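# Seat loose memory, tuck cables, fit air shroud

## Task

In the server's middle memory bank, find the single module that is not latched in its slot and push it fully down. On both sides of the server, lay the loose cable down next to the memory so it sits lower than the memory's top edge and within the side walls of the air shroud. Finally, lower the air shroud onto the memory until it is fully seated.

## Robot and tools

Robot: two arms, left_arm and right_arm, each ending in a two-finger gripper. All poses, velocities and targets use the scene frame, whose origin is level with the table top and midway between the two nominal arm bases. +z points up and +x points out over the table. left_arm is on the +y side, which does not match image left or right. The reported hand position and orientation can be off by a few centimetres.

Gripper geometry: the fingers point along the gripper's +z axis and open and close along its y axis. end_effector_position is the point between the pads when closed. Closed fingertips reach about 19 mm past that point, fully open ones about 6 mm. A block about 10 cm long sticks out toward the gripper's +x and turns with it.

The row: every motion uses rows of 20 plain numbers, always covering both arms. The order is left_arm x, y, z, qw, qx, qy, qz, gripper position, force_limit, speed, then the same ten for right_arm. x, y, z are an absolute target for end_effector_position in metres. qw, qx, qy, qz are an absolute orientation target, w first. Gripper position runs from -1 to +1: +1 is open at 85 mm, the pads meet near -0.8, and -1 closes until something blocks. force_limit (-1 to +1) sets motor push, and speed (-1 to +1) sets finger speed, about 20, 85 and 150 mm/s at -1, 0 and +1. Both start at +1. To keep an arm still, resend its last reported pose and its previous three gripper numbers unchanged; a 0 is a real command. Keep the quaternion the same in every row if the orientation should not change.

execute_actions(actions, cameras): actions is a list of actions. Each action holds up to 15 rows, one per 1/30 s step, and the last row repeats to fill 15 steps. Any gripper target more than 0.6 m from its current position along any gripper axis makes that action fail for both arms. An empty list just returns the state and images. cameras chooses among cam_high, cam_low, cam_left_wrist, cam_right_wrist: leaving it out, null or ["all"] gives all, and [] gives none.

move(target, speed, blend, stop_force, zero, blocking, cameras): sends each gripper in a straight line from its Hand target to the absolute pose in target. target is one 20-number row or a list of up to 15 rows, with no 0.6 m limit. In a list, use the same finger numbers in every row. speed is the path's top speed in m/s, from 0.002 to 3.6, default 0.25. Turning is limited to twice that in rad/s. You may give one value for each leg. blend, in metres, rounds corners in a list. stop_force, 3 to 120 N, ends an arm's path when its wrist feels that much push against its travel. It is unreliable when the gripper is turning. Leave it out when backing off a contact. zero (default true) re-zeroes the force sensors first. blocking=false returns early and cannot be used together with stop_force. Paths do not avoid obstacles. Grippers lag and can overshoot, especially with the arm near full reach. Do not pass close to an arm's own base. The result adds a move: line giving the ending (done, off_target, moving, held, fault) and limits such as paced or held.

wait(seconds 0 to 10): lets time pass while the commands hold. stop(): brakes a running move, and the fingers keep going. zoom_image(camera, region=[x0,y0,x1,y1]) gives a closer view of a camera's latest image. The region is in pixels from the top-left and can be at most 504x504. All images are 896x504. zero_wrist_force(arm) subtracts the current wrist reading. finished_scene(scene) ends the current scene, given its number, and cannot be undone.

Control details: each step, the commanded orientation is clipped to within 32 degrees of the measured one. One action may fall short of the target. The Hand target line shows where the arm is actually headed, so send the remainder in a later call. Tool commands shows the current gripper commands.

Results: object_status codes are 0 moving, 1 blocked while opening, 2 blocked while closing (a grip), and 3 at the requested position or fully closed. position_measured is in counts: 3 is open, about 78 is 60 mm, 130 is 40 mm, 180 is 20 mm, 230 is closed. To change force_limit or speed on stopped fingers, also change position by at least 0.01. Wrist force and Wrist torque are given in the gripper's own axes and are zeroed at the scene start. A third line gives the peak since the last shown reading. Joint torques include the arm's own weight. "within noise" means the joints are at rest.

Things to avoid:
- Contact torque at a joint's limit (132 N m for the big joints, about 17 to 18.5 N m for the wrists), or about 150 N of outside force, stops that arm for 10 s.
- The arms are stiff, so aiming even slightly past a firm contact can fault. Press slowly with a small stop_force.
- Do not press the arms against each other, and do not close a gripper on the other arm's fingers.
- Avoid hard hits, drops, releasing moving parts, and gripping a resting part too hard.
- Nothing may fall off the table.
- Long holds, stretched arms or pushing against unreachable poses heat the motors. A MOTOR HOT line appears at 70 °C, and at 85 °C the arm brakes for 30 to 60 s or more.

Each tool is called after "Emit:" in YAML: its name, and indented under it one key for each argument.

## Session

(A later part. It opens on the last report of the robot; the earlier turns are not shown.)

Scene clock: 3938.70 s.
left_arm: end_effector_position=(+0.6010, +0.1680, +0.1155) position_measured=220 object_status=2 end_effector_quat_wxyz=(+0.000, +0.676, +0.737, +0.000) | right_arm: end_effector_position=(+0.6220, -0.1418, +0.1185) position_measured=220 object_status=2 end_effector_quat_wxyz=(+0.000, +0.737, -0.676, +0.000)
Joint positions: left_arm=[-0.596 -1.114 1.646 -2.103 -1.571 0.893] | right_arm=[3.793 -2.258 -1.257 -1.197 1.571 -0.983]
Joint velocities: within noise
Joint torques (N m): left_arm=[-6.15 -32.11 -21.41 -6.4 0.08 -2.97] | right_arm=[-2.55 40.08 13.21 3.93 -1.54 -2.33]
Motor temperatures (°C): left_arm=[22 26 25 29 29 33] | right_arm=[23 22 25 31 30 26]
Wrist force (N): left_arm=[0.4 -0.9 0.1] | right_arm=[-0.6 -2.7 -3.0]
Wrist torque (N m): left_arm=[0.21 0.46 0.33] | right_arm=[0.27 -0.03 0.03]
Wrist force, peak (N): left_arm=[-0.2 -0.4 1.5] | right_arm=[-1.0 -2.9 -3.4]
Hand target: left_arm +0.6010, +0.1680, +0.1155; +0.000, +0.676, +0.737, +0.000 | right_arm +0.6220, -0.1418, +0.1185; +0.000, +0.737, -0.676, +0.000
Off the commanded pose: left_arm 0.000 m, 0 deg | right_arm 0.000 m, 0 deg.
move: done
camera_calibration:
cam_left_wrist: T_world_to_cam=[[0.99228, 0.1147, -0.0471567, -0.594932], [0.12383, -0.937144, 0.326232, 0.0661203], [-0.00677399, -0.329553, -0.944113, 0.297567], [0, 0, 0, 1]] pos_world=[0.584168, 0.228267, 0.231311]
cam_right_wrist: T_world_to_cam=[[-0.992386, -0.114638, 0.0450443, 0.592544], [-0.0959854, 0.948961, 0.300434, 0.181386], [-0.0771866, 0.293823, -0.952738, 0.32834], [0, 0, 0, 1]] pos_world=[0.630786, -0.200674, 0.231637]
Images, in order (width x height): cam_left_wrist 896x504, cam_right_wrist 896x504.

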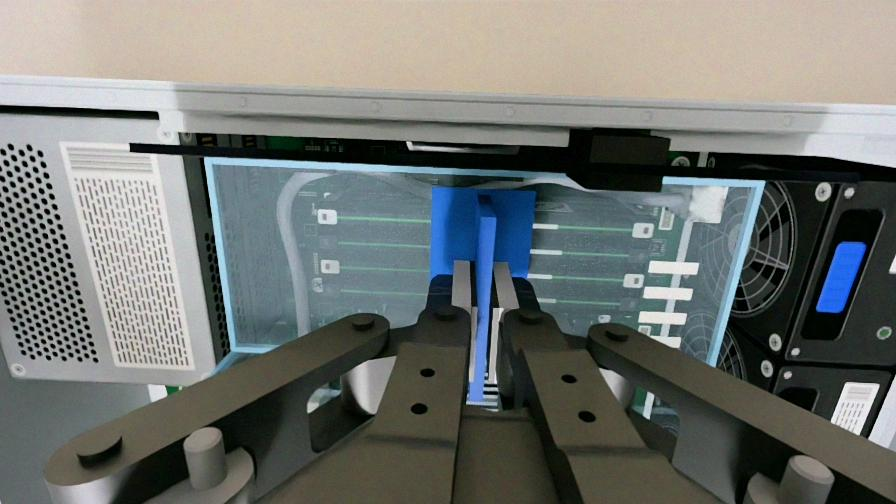

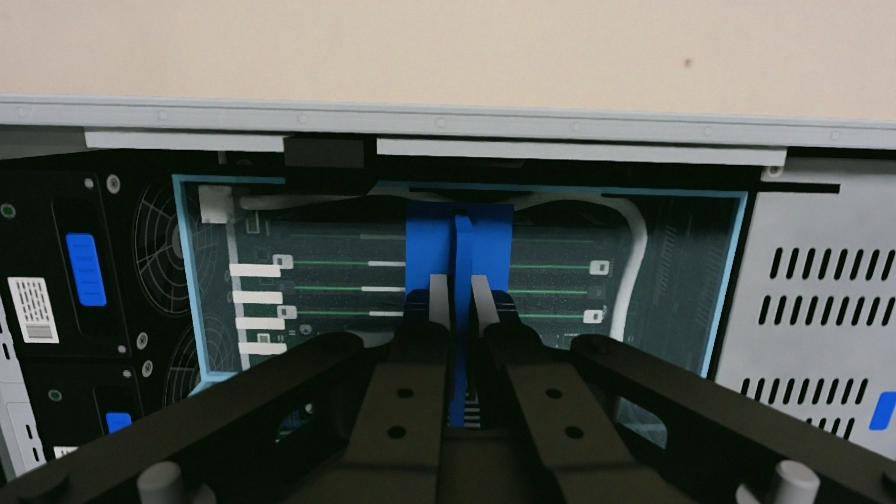

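Emit:
move:
  target: [0.6010, 0.1680, 0.1055, 0, 0.67559, 0.73728, 0, -1, -0.6, -1, 0.6220, -0.1418, 0.1085, 0, 0.73728, -0.67559, 0, -1, -0.6, -1]
  speed: 0.01
  stop_force: 10
  cameras: ["cam_left_wrist", "cam_right_wrist"]

Emit:
zoom_image:
  camera: "cam_right_wrist"
  region: [500, 170, 630, 240]

Emit:
zoom_image:
  camera: "cam_right_wrist"
  region: [370, 170, 500, 240]

Emit:
zoom_image:
  camera: "cam_left_wrist"
  region: [270, 140, 400, 210]

Emit:
zoom_image:
  camera: "cam_left_wrist"
  region: [520, 140, 650, 210]

Scene clock: 4065.40 s.
left_arm: end_effector_position=(+0.6010, +0.1680, +0.1055) position_measured=220 object_status=2 end_effector_quat_wxyz=(+0.000, +0.676, +0.737, +0.000) | right_arm: end_effector_position=(+0.6220, -0.1418, +0.1085) position_measured=220 object_status=2 end_effector_quat_wxyz=(+0.000, +0.737, -0.676, +0.000)
Joint positions: left_arm=[-0.596 -1.101 1.656 -2.126 -1.571 0.893] | right_arm=[3.793 -2.267 -1.269 -1.176 1.571 -0.983]
Joint velocities: within noise
Joint torques (N m): left_arm=[-5.11 -30.75 -20.68 -6.26 -0.45 -2.75] | right_arm=[1.08 40.01 11.82 3.96 -1.44 -1.99]
Motor temperatures (°C): left_arm=[22 26 25 29 29 33] | right_arm=[23 22 25 31 30 26]
Wrist force (N): left_arm=[0.2 -1.4 -2.6] | right_arm=[-0.8 -2.4 -3.3]
Wrist torque (N m): left_arm=[0.19 0.55 0.34] | right_arm=[0.28 -0.03 0.03]
Wrist force, peak (N): left_arm=[0.4 -1.4 -2.8] | right_arm=[-0.6 -3.0 -3.3]
Hand target: left_arm +0.6010, +0.1680, +0.1055; +0.000, +0.676, +0.737, +0.000 | right_arm +0.6220, -0.1418, +0.1085; +0.000, +0.737, -0.676, +0.000
Off the commanded pose: left_arm 0.000 m, 0 deg | right_arm 0.000 m, 0 deg.
move: done
camera_calibration:
cam_left_wrist: T_world_to_cam=[[0.99228, 0.1147, -0.0471567, -0.595404], [0.12383, -0.937144, 0.326232, 0.0693826], [-0.00677399, -0.329553, -0.944113, 0.288126], [0, 0, 0, 1]] pos_world=[0.584168, 0.228267, 0.221311]
cam_right_wrist: T_world_to_cam=[[-0.992386, -0.114638, 0.0450443, 0.592995], [-0.0959854, 0.948961, 0.300434, 0.18439], [-0.0771866, 0.293823, -0.952738, 0.318813], [0, 0, 0, 1]] pos_world=[0.630786, -0.200674, 0.221637]
Images, in order (width x height): cam_left_wrist 896x504, cam_right_wrist 896x504.

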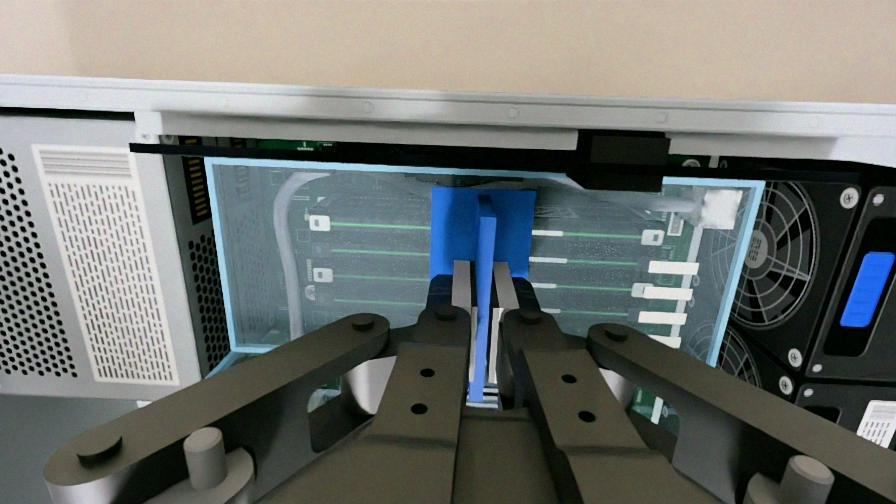

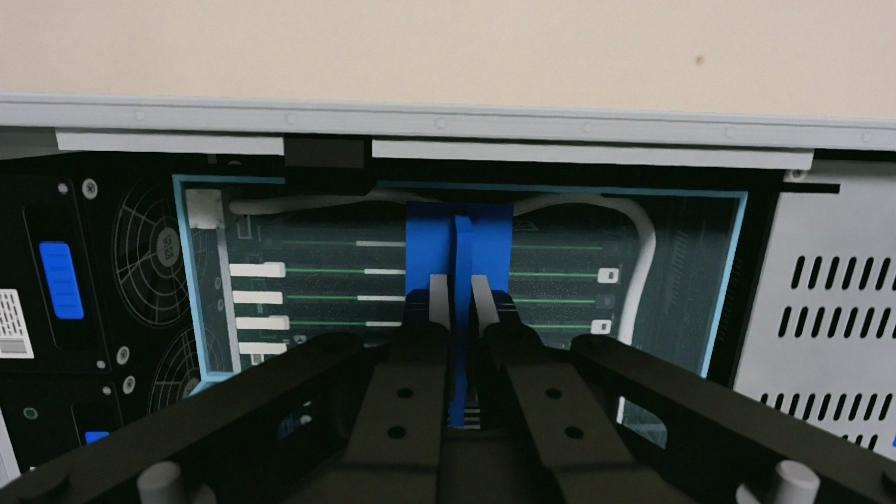

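Scaled by 3.877 from the camera's 896x504 image, which has a finer 1280x720 frame.

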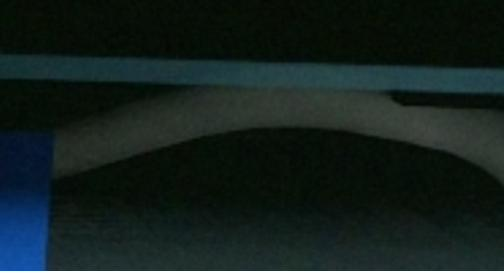

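Scaled by 3.877 from the camera's 896x504 image, which has a finer 1280x720 frame.

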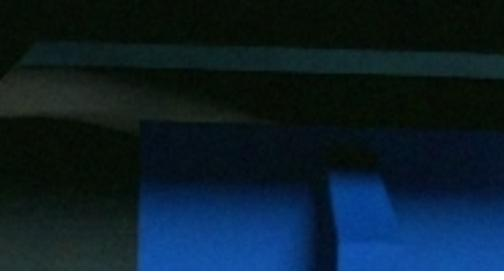

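Scaled by 3.877 from the camera's 896x504 image, which has a finer 1280x720 frame.

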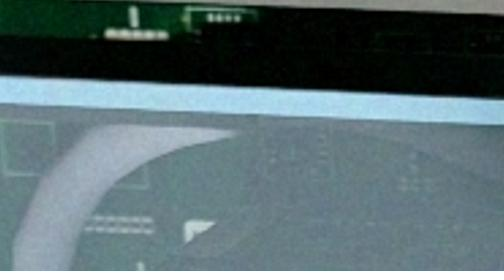

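Scaled by 3.877 from the camera's 896x504 image, which has a finer 1280x720 frame.

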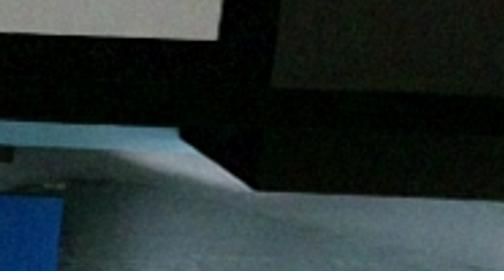

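Emit:
zoom_image:
  camera: "cam_left_wrist"
  region: [270, 150, 340, 190]

Emit:
zoom_image:
  camera: "cam_left_wrist"
  region: [330, 150, 440, 210]

Emit:
zoom_image:
  camera: "cam_left_wrist"
  region: [500, 160, 720, 260]

Emit:
zoom_image:
  camera: "cam_right_wrist"
  region: [580, 170, 680, 230]

Scaled by 7.200 from the camera's 896x504 image, which has a finer 1280x720 frame.

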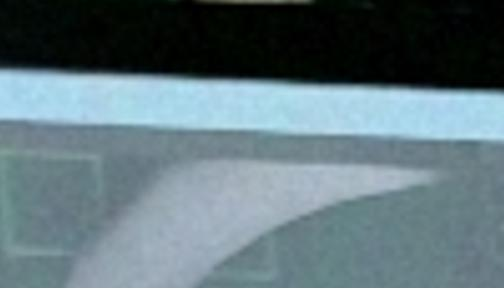

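Scaled by 4.582 from the camera's 896x504 image, which has a finer 1280x720 frame.

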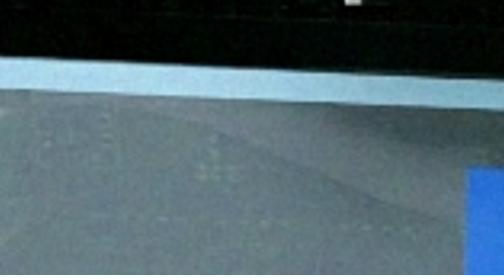

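Scaled by 2.291 from the camera's 896x504 image, which has a finer 1280x720 frame.

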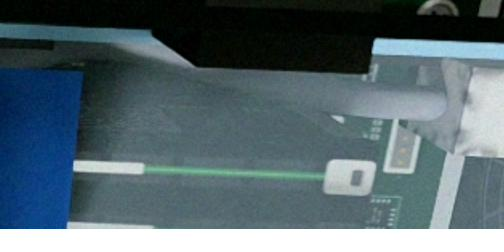

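Scaled by 5.040 from the camera's 896x504 image, which has a finer 1280x720 frame.

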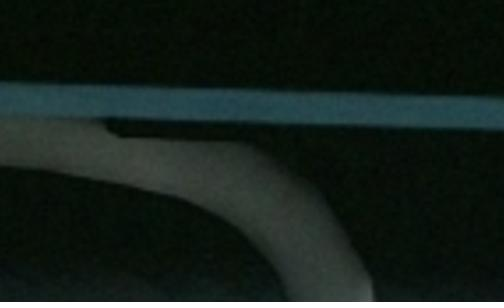

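Emit:
move:
  target: [0.6010, 0.1680, 0.0975, 0, 0.67559, 0.73728, 0, -1, -0.6, -1, 0.6220, -0.1418, 0.1005, 0, 0.73728, -0.67559, 0, -1, -0.6, -1]
  speed: 0.01
  stop_force: 12
  zero: false
  cameras: ["cam_left_wrist", "cam_right_wrist"]

Emit:
zoom_image:
  camera: "cam_left_wrist"
  region: [260, 140, 440, 240]

Emit:
zoom_image:
  camera: "cam_left_wrist"
  region: [500, 140, 720, 260]

Emit:
zoom_image:
  camera: "cam_right_wrist"
  region: [500, 160, 680, 260]

Emit:
zoom_image:
  camera: "cam_right_wrist"
  region: [190, 160, 410, 280]

Scene clock: 4115.03 s.
left_arm: end_effector_position=(+0.6010, +0.1680, +0.0975) position_measured=220 object_status=2 end_effector_quat_wxyz=(+0.000, +0.676, +0.737, +0.000) | right_arm: end_effector_position=(+0.6220, -0.1418, +0.1005) position_measured=220 object_status=2 end_effector_quat_wxyz=(+0.000, +0.737, -0.676, +0.000)
Joint positions: left_arm=[-0.596 -1.091 1.664 -2.144 -1.571 0.893] | right_arm=[3.793 -2.275 -1.277 -1.16 1.571 -0.983]
Joint velocities: within noise
Joint torques (N m): left_arm=[-2.26 -29.88 -19.33 -5.77 -0.94 -2.76] | right_arm=[4.49 37.83 11.27 3.68 -1.43 -1.72]
Motor temperatures (°C): left_arm=[22 26 25 29 29 33] | right_arm=[23 22 25 31 30 26]
Wrist force (N): left_arm=[-0.3 -1.4 -4.2] | right_arm=[-0.1 -3.0 -5.9]
Wrist torque (N m): left_arm=[0.19 0.49 0.35] | right_arm=[0.23 -0.04 0.03]
Wrist force, peak (N): left_arm=[-0.2 -1.5 -4.8] | right_arm=[-0.1 -2.6 -6.7]
Hand target: left_arm +0.6010, +0.1680, +0.0975; +0.000, +0.676, +0.737, +0.000 | right_arm +0.6220, -0.1418, +0.1005; +0.000, +0.737, -0.676, +0.000
Off the commanded pose: left_arm 0.000 m, 0 deg | right_arm 0.000 m, 0 deg.
move: done
camera_calibration:
cam_left_wrist: T_world_to_cam=[[0.99228, 0.1147, -0.0471567, -0.595781], [0.12383, -0.937144, 0.326232, 0.0719925], [-0.00677399, -0.329553, -0.944113, 0.280573], [0, 0, 0, 1]] pos_world=[0.584168, 0.228267, 0.213311]
cam_right_wrist: T_world_to_cam=[[-0.992386, -0.114638, 0.0450443, 0.593355], [-0.0959854, 0.948961, 0.300434, 0.186794], [-0.0771866, 0.293823, -0.952738, 0.311191], [0, 0, 0, 1]] pos_world=[0.630786, -0.200674, 0.213637]
Images, in order (width x height): cam_left_wrist 896x504, cam_right_wrist 896x504.

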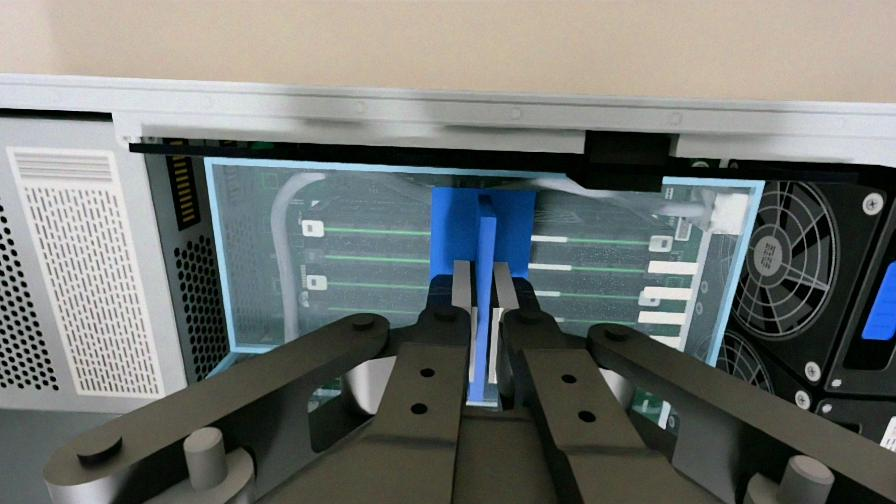

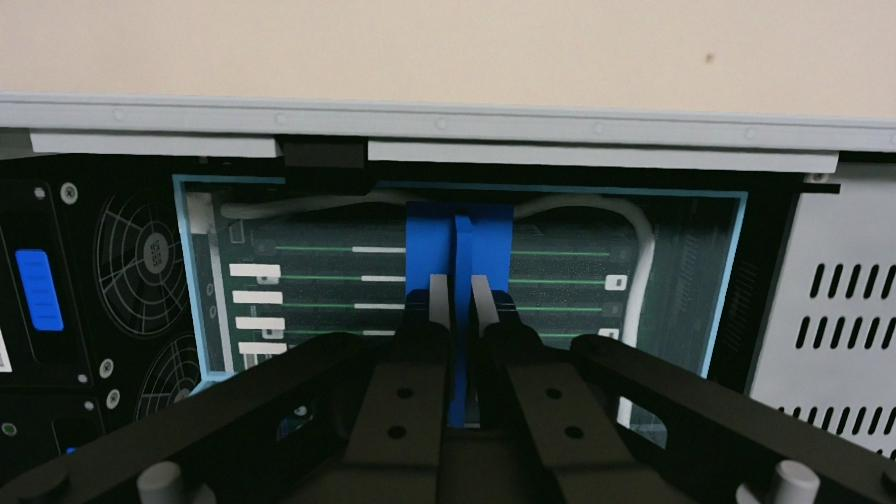

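Scaled by 2.800 from the camera's 896x504 image, which has a finer 1280x720 frame.

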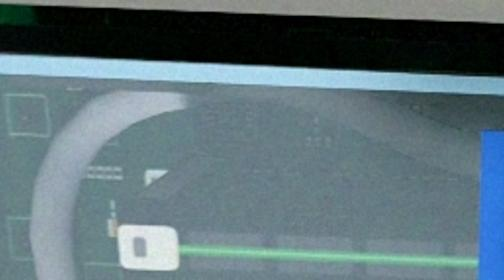

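Scaled by 2.291 from the camera's 896x504 image, which has a finer 1280x720 frame.

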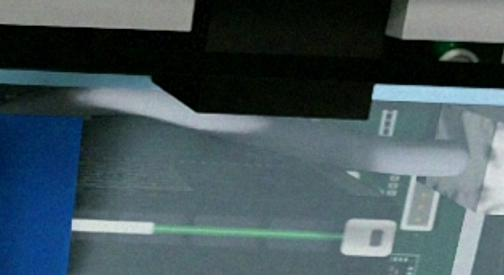

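Scaled by 2.800 from the camera's 896x504 image, which has a finer 1280x720 frame.

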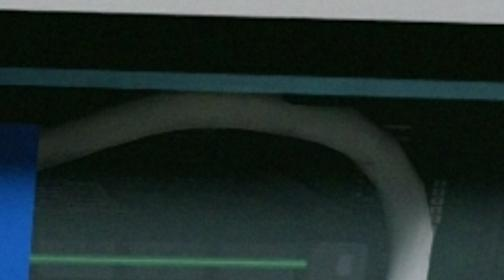

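Scaled by 2.291 from the camera's 896x504 image, which has a finer 1280x720 frame.

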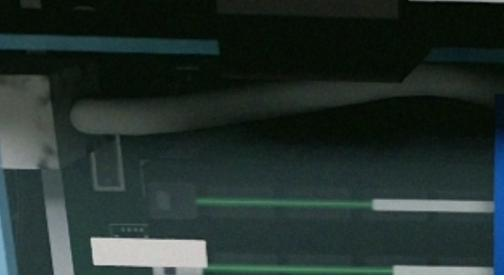

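Emit:
zoom_image:
  camera: "cam_left_wrist"
  region: [300, 150, 400, 210]

Emit:
zoom_image:
  camera: "cam_left_wrist"
  region: [360, 150, 440, 200]

Emit:
zoom_image:
  camera: "cam_left_wrist"
  region: [500, 165, 600, 225]

Emit:
zoom_image:
  camera: "cam_right_wrist"
  region: [560, 170, 640, 220]

Emit:
zoom_image:
  camera: "cam_right_wrist"
  region: [340, 170, 420, 220]

Scaled by 5.040 from the camera's 896x504 image, which has a finer 1280x720 frame.

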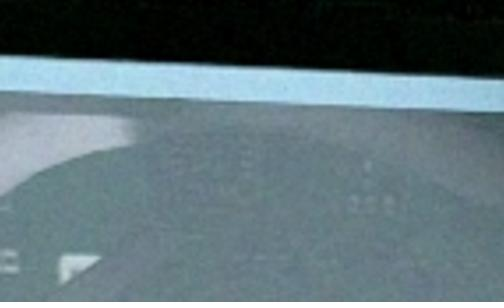

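Scaled by 6.300 from the camera's 896x504 image, which has a finer 1280x720 frame.

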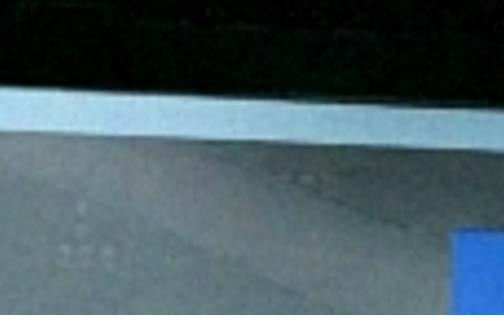

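Scaled by 5.040 from the camera's 896x504 image, which has a finer 1280x720 frame.

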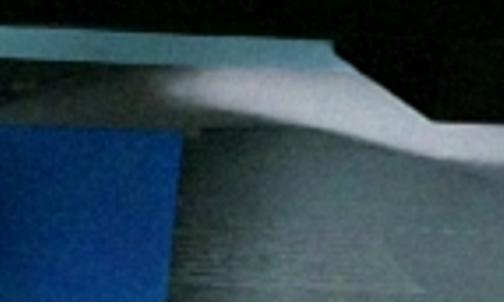

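Scaled by 6.300 from the camera's 896x504 image, which has a finer 1280x720 frame.

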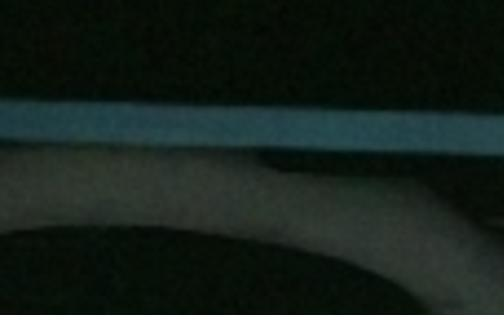

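Scaled by 6.300 from the camera's 896x504 image, which has a finer 1280x720 frame.

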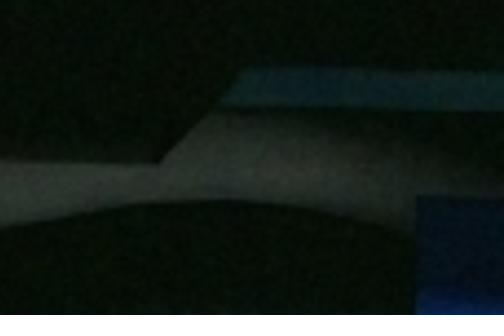

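Emit:
move:
  target: [0.6010, 0.1680, 0.0885, 0, 0.67559, 0.73728, 0, -1, -0.6, -1, 0.6220, -0.1418, 0.0915, 0, 0.73728, -0.67559, 0, -1, -0.6, -1]
  speed: 0.01
  stop_force: 12
  zero: false
  cameras: ["cam_left_wrist", "cam_right_wrist"]

Emit:
zoom_image:
  camera: "cam_left_wrist"
  region: [260, 140, 440, 240]

Emit:
zoom_image:
  camera: "cam_left_wrist"
  region: [500, 140, 720, 260]

Emit:
zoom_image:
  camera: "cam_right_wrist"
  region: [500, 160, 680, 260]

Emit:
zoom_image:
  camera: "cam_right_wrist"
  region: [190, 160, 410, 280]

Scene clock: 4161.20 s.
left_arm: end_effector_position=(+0.6010, +0.1680, +0.0966) position_measured=220 object_status=2 end_effector_quat_wxyz=(+0.000, +0.676, +0.737, +0.000) | right_arm: end_effector_position=(+0.6220, -0.1418, +0.0921) position_measured=220 object_status=2 end_effector_quat_wxyz=(+0.000, +0.737, -0.676, +0.000)
Joint positions: left_arm=[-0.596 -1.09 1.665 -2.146 -1.571 0.893] | right_arm=[3.793 -2.283 -1.286 -1.143 1.571 -0.983]
Joint velocities: within noise
Joint torques (N m): left_arm=[-0.76 -55.25 -30.02 -1.68 0.84 -2.53] | right_arm=[7.52 52.17 25.89 0.94 -0.34 -1.63]
Motor temperatures (°C): left_arm=[22 26 25 29 29 33] | right_arm=[23 22 25 31 30 26]
Wrist force (N): left_arm=[-5.3 -1.5 0.7] | right_arm=[8.8 1.9 -18.2]
Wrist torque (N m): left_arm=[-0.04 0.51 0.27] | right_arm=[0.47 -0.02 0.01]
Wrist force, peak (N): left_arm=[1.7 -3.2 -15.1] | right_arm=[8.7 1.8 -18.9]
Hand target: left_arm +0.6010, +0.1680, +0.0966; +0.000, +0.676, +0.737, +0.000 | right_arm +0.6220, -0.1418, +0.0922; +0.000, +0.737, -0.676, +0.000
Off the commanded pose: left_arm 0.008 m, 0 deg | right_arm 0.001 m, 0 deg.
move: contact (left_arm, right_arm)
camera_calibration:
cam_left_wrist: T_world_to_cam=[[0.992281, 0.114729, -0.0470618, -0.595856], [0.123827, -0.93714, 0.326243, 0.0723174], [-0.00667401, -0.329553, -0.944114, 0.27957], [0, 0, 0, 1]] pos_world=[0.584168, 0.228267, 0.212311]
cam_right_wrist: T_world_to_cam=[[-0.992387, -0.114628, 0.0450475, 0.59374], [-0.0959747, 0.948962, 0.300434, 0.189341], [-0.0771865, 0.293823, -0.952738, 0.303092], [0, 0, 0, 1]] pos_world=[0.630786, -0.200674, 0.205137]
Images, in order (width x height): cam_left_wrist 896x504, cam_right_wrist 896x504.

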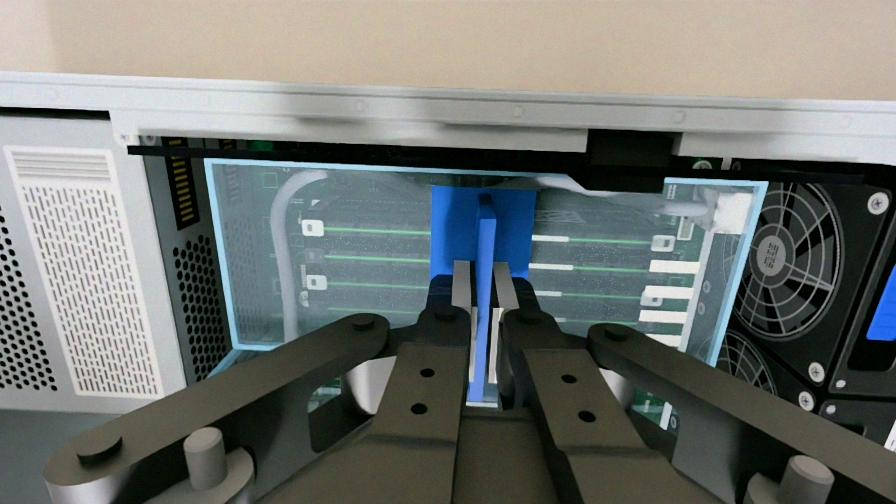

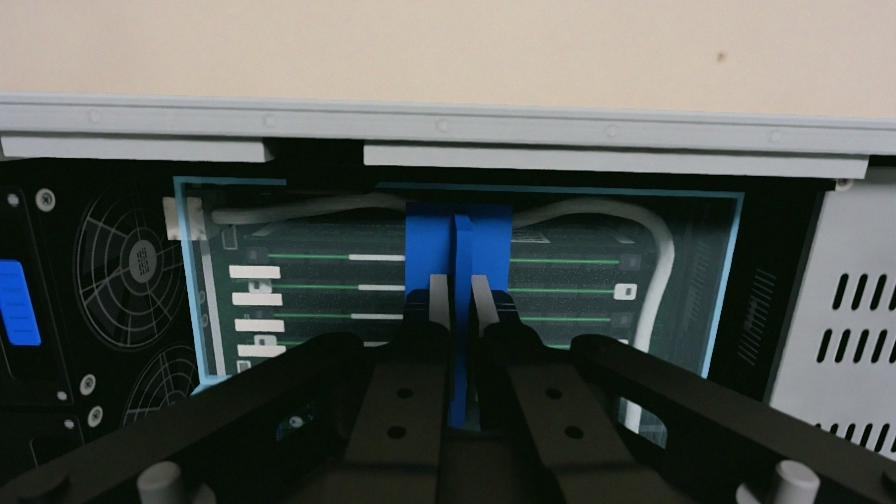

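Scaled by 2.800 from the camera's 896x504 image, which has a finer 1280x720 frame.

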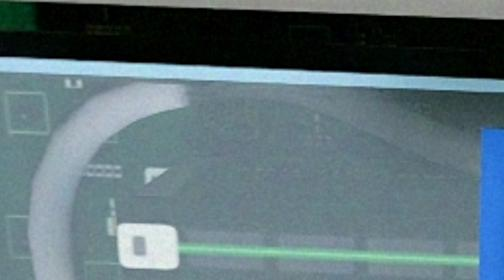

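Scaled by 2.291 from the camera's 896x504 image, which has a finer 1280x720 frame.

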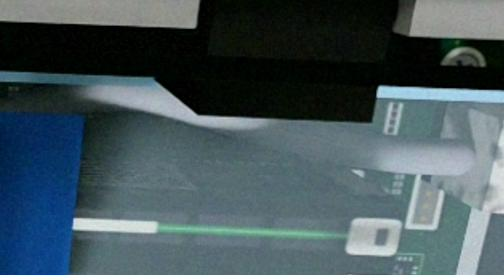

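Scaled by 2.800 from the camera's 896x504 image, which has a finer 1280x720 frame.

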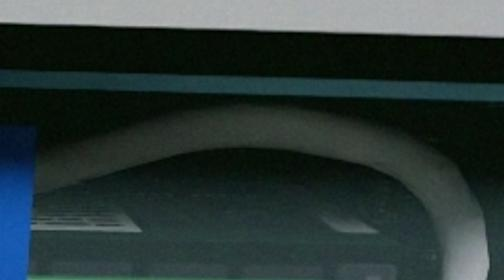

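Scaled by 2.291 from the camera's 896x504 image, which has a finer 1280x720 frame.

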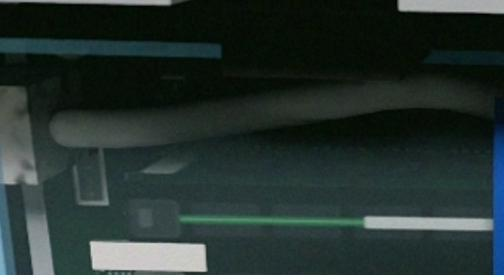

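Emit:
zoom_image:
  camera: "cam_left_wrist"
  region: [560, 70, 720, 210]

Emit:
zoom_image:
  camera: "cam_right_wrist"
  region: [240, 80, 400, 220]

Emit:
execute_actions:
  actions: []
  cameras: ["cam_low", "cam_high"]

Emit:
zoom_image:
  camera: "cam_high"
  region: [335, 320, 425, 380]

Scaled by 3.150 from the camera's 896x504 image, which has a finer 1280x720 frame.

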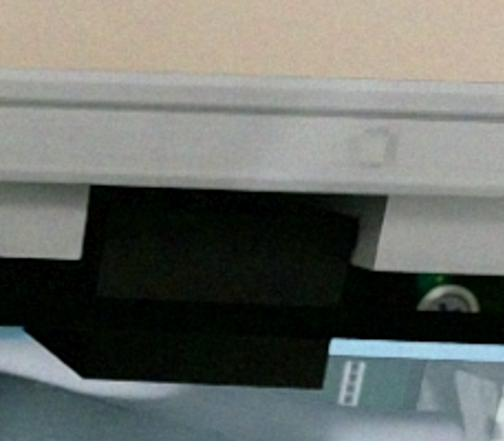

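Scaled by 3.150 from the camera's 896x504 image, which has a finer 1280x720 frame.

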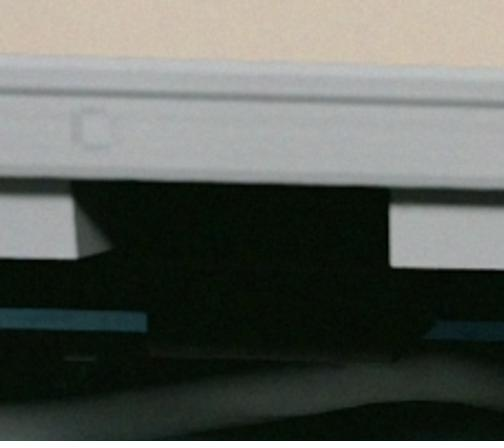

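Scene clock: 4181.50 s.
left_arm: end_effector_position=(+0.6010, +0.1680, +0.0966) position_measured=220 object_status=2 end_effector_quat_wxyz=(+0.000, +0.676, +0.737, +0.000) | right_arm: end_effector_position=(+0.6220, -0.1418, +0.0922) position_measured=220 object_status=2 end_effector_quat_wxyz=(+0.000, +0.737, -0.676, +0.000)
Joint positions: left_arm=[-0.596 -1.09 1.665 -2.146 -1.571 0.893] | right_arm=[3.793 -2.283 -1.286 -1.143 1.571 -0.983]
Joint velocities: within noise
Joint torques (N m): left_arm=[-0.99 -54.41 -28.89 -5.35 2.74 -2.66] | right_arm=[7.37 55.31 24.56 1.25 -0.34 -1.52]
Motor temperatures (°C): left_arm=[22 26 25 29 29 33] | right_arm=[23 22 25 31 30 26]
Wrist force (N): left_arm=[-4.4 -0.7 0.9] | right_arm=[8.6 -0.1 -13.9]
Wrist torque (N m): left_arm=[0.00 0.48 0.27] | right_arm=[0.41 -0.04 0.01]
Wrist force, peak (N): left_arm=[-5.4 -1.1 1.0] | right_arm=[9.2 1.6 -17.2]
Hand target: left_arm +0.6010, +0.1680, +0.0966; +0.000, +0.676, +0.737, +0.000 | right_arm +0.6220, -0.1418, +0.0922; +0.000, +0.737, -0.676, +0.000
Tool commands: left_gripper/position=-1.0 left_gripper/force_limit=-0.6 left_gripper/speed=-1.0 right_gripper/position=-1.0 right_gripper/force_limit=-0.6 right_gripper/speed=-1.0
Off the commanded pose: left_arm 0.008 m, 0 deg | right_arm 0.001 m, 0 deg.
Images, in order (width x height): cam_high 896x504, cam_low 896x504.

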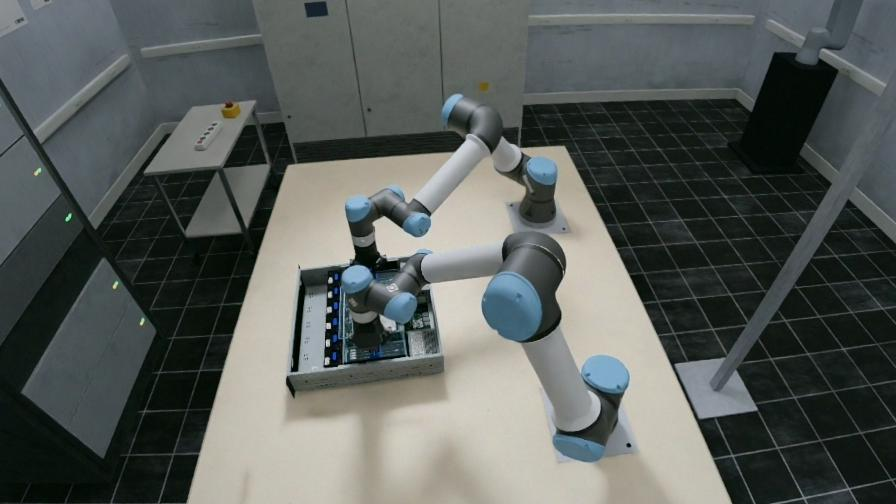

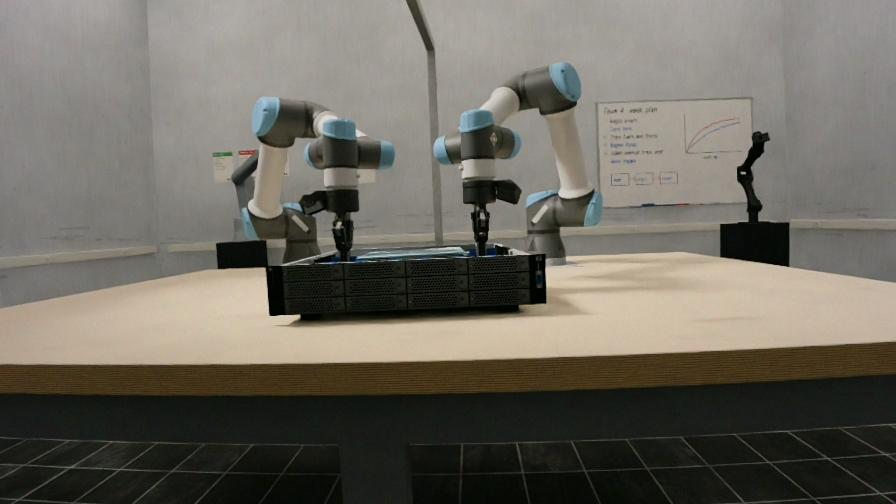

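Scaled by 5.600 from the camera's 896x504 image, which has a finer 1280x720 frame.

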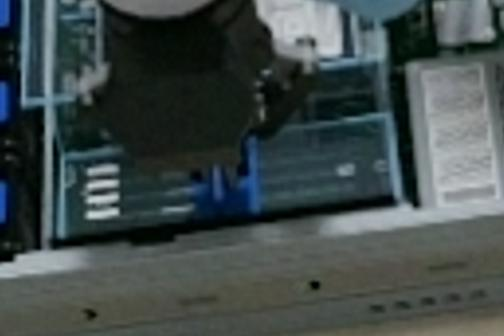

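Emit:
move:
  target:
    - [0.6010, 0.1680, 0.0976, 0, 0.67559, 0.73728, 0, -1, -0.6, -1, 0.6220, -0.1418, 0.1006, 0, 0.73728, -0.67559, 0, -1, -0.6, -1]
    - [0.6016, 0.1670, 0.0976, 0, 0.67559, 0.73728, 0, -1, -0.6, -1, 0.6220, -0.1428, 0.1006, 0, 0.73728, -0.67559, 0, -1, -0.6, -1]
  speed: 0.02
  cameras: ["cam_left_wrist", "cam_right_wrist"]

Emit:
zoom_image:
  camera: "cam_left_wrist"
  region: [560, 70, 720, 210]

Emit:
zoom_image:
  camera: "cam_right_wrist"
  region: [240, 80, 400, 220]

Scene clock: 4206.43 s.
left_arm: end_effector_position=(+0.6015, +0.1672, +0.0977) position_measured=220 object_status=2 end_effector_quat_wxyz=(+0.000, +0.676, +0.737, +0.000) end_effector_velocity=(+0.001, -0.001, -0.002) end_effector_angular_velocity=(+0.001, +0.002, -0.001) | right_arm: end_effector_position=(+0.6220, -0.1426, +0.1004) position_measured=220 object_status=2 end_effector_quat_wxyz=(+0.000, +0.737, -0.676, +0.000)
Joint positions: left_arm=[-0.596 -1.09 1.662 -2.143 -1.571 0.893] | right_arm=[3.793 -2.274 -1.279 -1.159 1.571 -0.983]
Joint velocities: left_arm=[-0.001 0.005 -0.004 0.001 0 0] | right_arm=[within noise]
Joint torques (N m): left_arm=[-10.86 -27.79 -35.52 -2.7 -1.64 -3.16] | right_arm=[-9.52 67.08 27.03 0.43 0.59 -2.36]
Motor temperatures (°C): left_arm=[22 26 25 29 29 33] | right_arm=[23 22 25 31 30 26]
Wrist force (N): left_arm=[9.6 -10.4 -10.0] | right_arm=[-4.9 -4.3 3.3]
Wrist torque (N m): left_arm=[0.30 -0.26 0.36] | right_arm=[0.18 0.82 0.01]
Wrist force, peak (N): left_arm=[9.6 -10.4 -10.0] | right_arm=[8.6 -0.2 -14.9]
Hand target: left_arm +0.6016, +0.1670, +0.0976; +0.000, +0.676, +0.737, +0.000 | right_arm +0.6220, -0.1428, +0.1006; +0.000, +0.737, -0.676, +0.000
Off the commanded pose: left_arm 0.000 m, 0 deg | right_arm 0.000 m, 0 deg.
move: done
camera_calibration:
cam_left_wrist: T_world_to_cam=[[0.992269, 0.114863, -0.0469908, -0.596247], [0.123929, -0.937155, 0.326163, 0.0711072], [-0.00657375, -0.329465, -0.944145, 0.280276], [0, 0, 0, 1]] pos_world=[0.584668, 0.227466, 0.213411]
cam_right_wrist: T_world_to_cam=[[-0.992384, -0.114705, 0.0449087, 0.593283], [-0.0960827, 0.948924, 0.300518, 0.187619], [-0.077086, 0.293914, -0.952718, 0.311281], [0, 0, 0, 1]] pos_world=[0.630787, -0.201474, 0.213536]
Images, in order (width x height): cam_left_wrist 896x504, cam_right_wrist 896x504.

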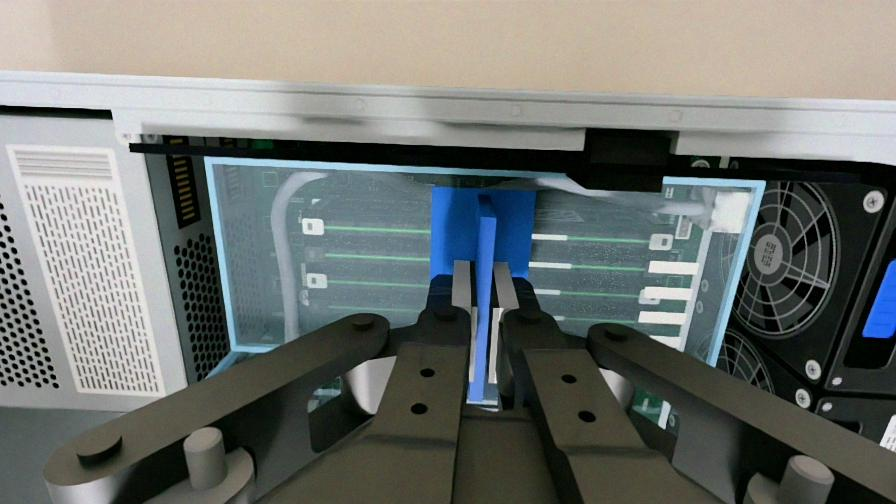

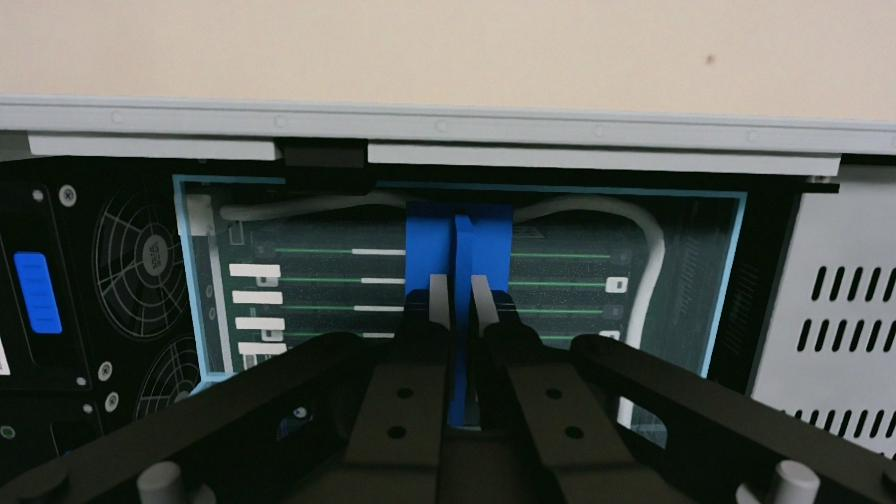

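Scaled by 3.150 from the camera's 896x504 image, which has a finer 1280x720 frame.

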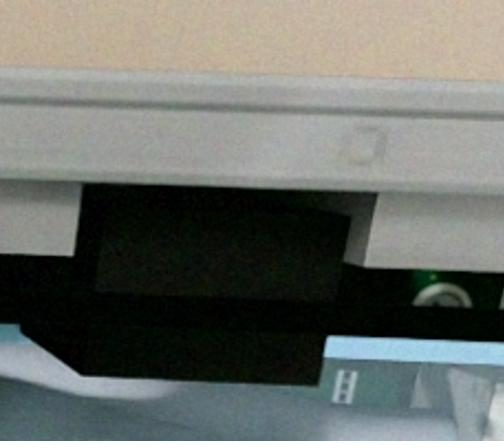

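Scaled by 3.150 from the camera's 896x504 image, which has a finer 1280x720 frame.

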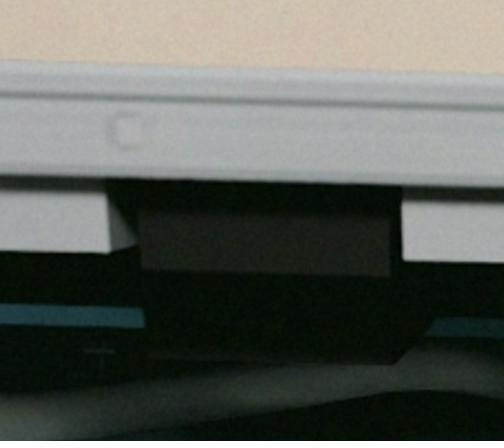

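Emit:
zoom_image:
  camera: "cam_left_wrist"
  region: [650, 150, 790, 250]

Emit:
zoom_image:
  camera: "cam_right_wrist"
  region: [150, 160, 290, 260]

Emit:
zoom_image:
  camera: "cam_left_wrist"
  region: [120, 120, 260, 220]

Emit:
zoom_image:
  camera: "cam_right_wrist"
  region: [690, 150, 850, 260]

Scaled by 3.600 from the camera's 896x504 image, which has a finer 1280x720 frame.

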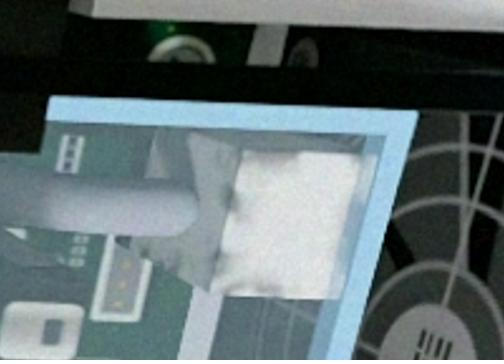

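Scaled by 3.600 from the camera's 896x504 image, which has a finer 1280x720 frame.

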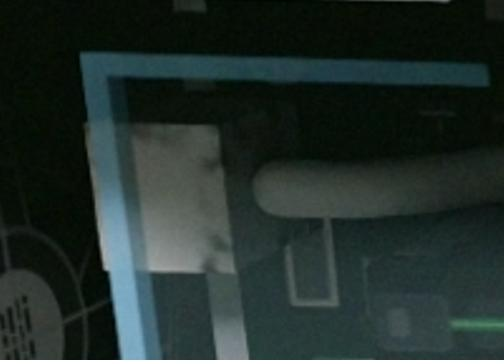

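Scaled by 3.600 from the camera's 896x504 image, which has a finer 1280x720 frame.

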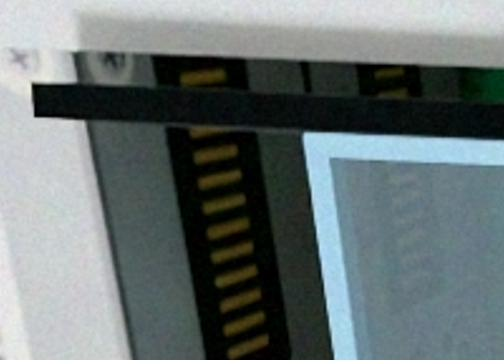

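Scaled by 3.150 from the camera's 896x504 image, which has a finer 1280x720 frame.

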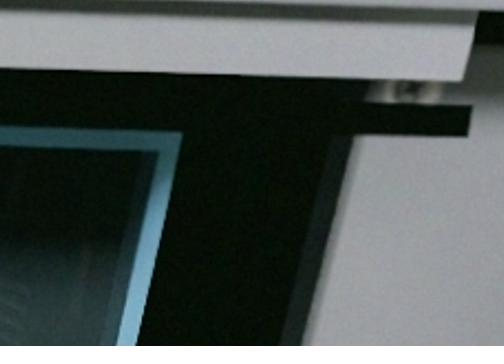

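Emit:
move:
  target: [0.6010, 0.1674, 0.0985, 0, 0.67559, 0.73728, 0, -1, -0.6, -1, 0.6228, -0.1424, 0.1015, 0, 0.73728, -0.67559, 0, -1, -0.6, -1]
  speed: 0.02
  cameras: []

Emit:
wait:
  seconds: 1
  cameras: ["cam_left_wrist", "cam_right_wrist"]

Emit:
zoom_image:
  camera: "cam_left_wrist"
  region: [560, 70, 720, 210]

Emit:
zoom_image:
  camera: "cam_right_wrist"
  region: [240, 80, 400, 220]

Scene clock: 4259.10 s.
left_arm: end_effector_position=(+0.6010, +0.1674, +0.0985) position_measured=220 object_status=2 end_effector_quat_wxyz=(+0.000, +0.676, +0.737, +0.000) | right_arm: end_effector_position=(+0.6228, -0.1424, +0.1015) position_measured=220 object_status=2 end_effector_quat_wxyz=(+0.000, +0.737, -0.676, +0.000)
Joint positions: left_arm=[-0.596 -1.092 1.662 -2.141 -1.571 0.893] | right_arm=[3.792 -2.275 -1.275 -1.163 1.571 -0.984]
Joint velocities: within noise
Joint torques (N m): left_arm=[-9.45 -51.84 -17.42 -1.03 -1.58 -2.95] | right_arm=[-8.68 42.95 31.19 1.21 2.07 -2.24]
Motor temperatures (°C): left_arm=[22 26 25 29 29 33] | right_arm=[23 22 25 31 30 26]
Wrist force (N): left_arm=[3.7 -0.4 -5.3] | right_arm=[-3.0 -0.6 1.5]
Wrist torque (N m): left_arm=[0.25 -0.25 0.32] | right_arm=[0.18 0.84 -0.03]
Wrist force, peak (N): left_arm=[11.8 -12.9 -10.8] | right_arm=[-5.6 -5.7 4.3]
Hand target: left_arm +0.6010, +0.1674, +0.0985; +0.000, +0.676, +0.737, +0.000 | right_arm +0.6228, -0.1424, +0.1015; +0.000, +0.737, -0.676, +0.000
Off the commanded pose: left_arm 0.000 m, 0 deg | right_arm 0.000 m, 0 deg.
move: done
No camera images: "cameras" was empty.

Scene clock: 4260.10 s.
left_arm: end_effector_position=(+0.6010, +0.1674, +0.0985) position_measured=220 object_status=2 end_effector_quat_wxyz=(+0.000, +0.676, +0.737, +0.000) | right_arm: end_effector_position=(+0.6228, -0.1424, +0.1015) position_measured=220 object_status=2 end_effector_quat_wxyz=(+0.000, +0.737, -0.676, +0.000)
Joint positions: left_arm=[-0.596 -1.092 1.663 -2.141 -1.571 0.893] | right_arm=[3.792 -2.275 -1.275 -1.163 1.571 -0.984]
Joint velocities: within noise
Joint torques (N m): left_arm=[-7.28 -51.34 -19.53 -0.89 -1.66 -2.95] | right_arm=[-8.92 43.94 31.18 1.3 2.12 -2.24]
Motor temperatures (°C): left_arm=[22 26 25 29 29 33] | right_arm=[23 22 25 31 30 26]
Wrist force (N): left_arm=[3.3 0.2 -5.6] | right_arm=[-2.7 -0.9 2.3]
Wrist torque (N m): left_arm=[0.28 -0.27 0.32] | right_arm=[0.20 0.81 -0.02]
Wrist force, peak (N): left_arm=[3.6 -0.3 -6.1] | right_arm=[-2.7 -0.9 2.3]
Hand target: left_arm +0.6010, +0.1674, +0.0985; +0.000, +0.676, +0.737, +0.000 | right_arm +0.6228, -0.1424, +0.1015; +0.000, +0.737, -0.676, +0.000
Tool commands: left_gripper/position=-1.0 left_gripper/force_limit=-0.6 left_gripper/speed=-1.0 right_gripper/position=-1.0 right_gripper/force_limit=-0.6 right_gripper/speed=-1.0
Off the commanded pose: left_arm 0.000 m, 0 deg | right_arm 0.000 m, 0 deg.
wait: 1.00 s; at rest by 0.17 s
camera_calibration:
cam_left_wrist: T_world_to_cam=[[0.99228, 0.1147, -0.0471567, -0.595665], [0.12383, -0.937144, 0.326232, 0.0711039], [-0.00677399, -0.329553, -0.944113, 0.281319], [0, 0, 0, 1]] pos_world=[0.584168, 0.227667, 0.214311]
cam_right_wrist: T_world_to_cam=[[-0.992386, -0.114638, 0.0450443, 0.594035], [-0.0959854, 0.948961, 0.300434, 0.18714], [-0.0771866, 0.293823, -0.952738, 0.312381], [0, 0, 0, 1]] pos_world=[0.631586, -0.201274, 0.214637]
Images, in order (width x height): cam_left_wrist 896x504, cam_right_wrist 896x504.

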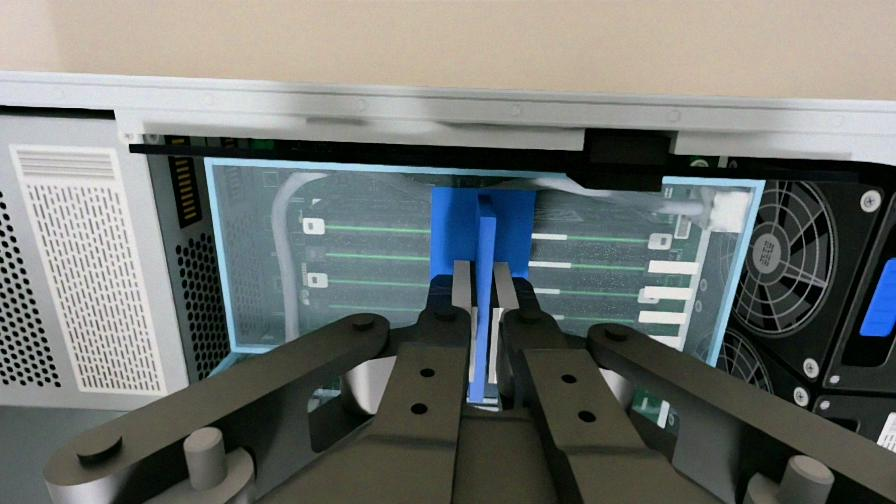

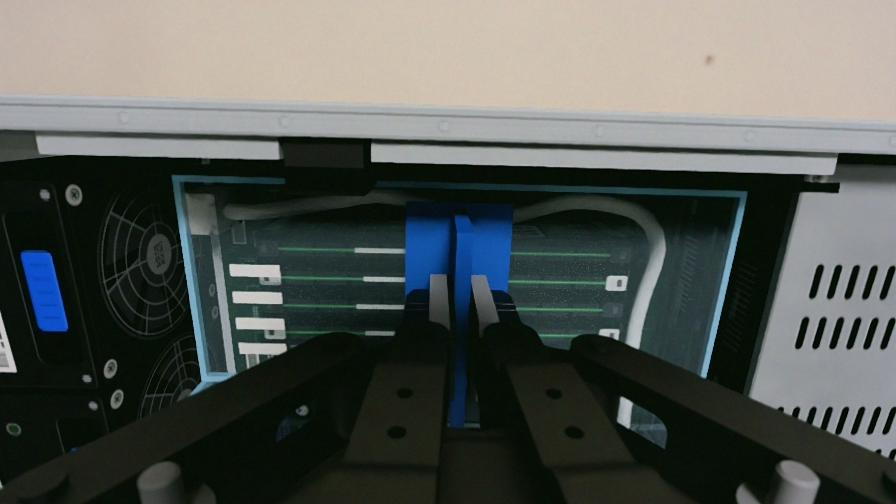

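Scaled by 3.150 from the camera's 896x504 image, which has a finer 1280x720 frame.

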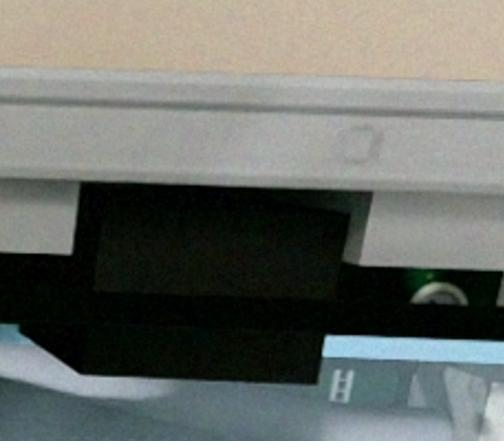

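Scaled by 3.150 from the camera's 896x504 image, which has a finer 1280x720 frame.

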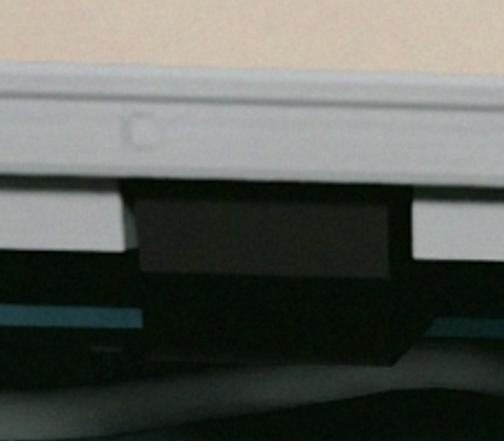

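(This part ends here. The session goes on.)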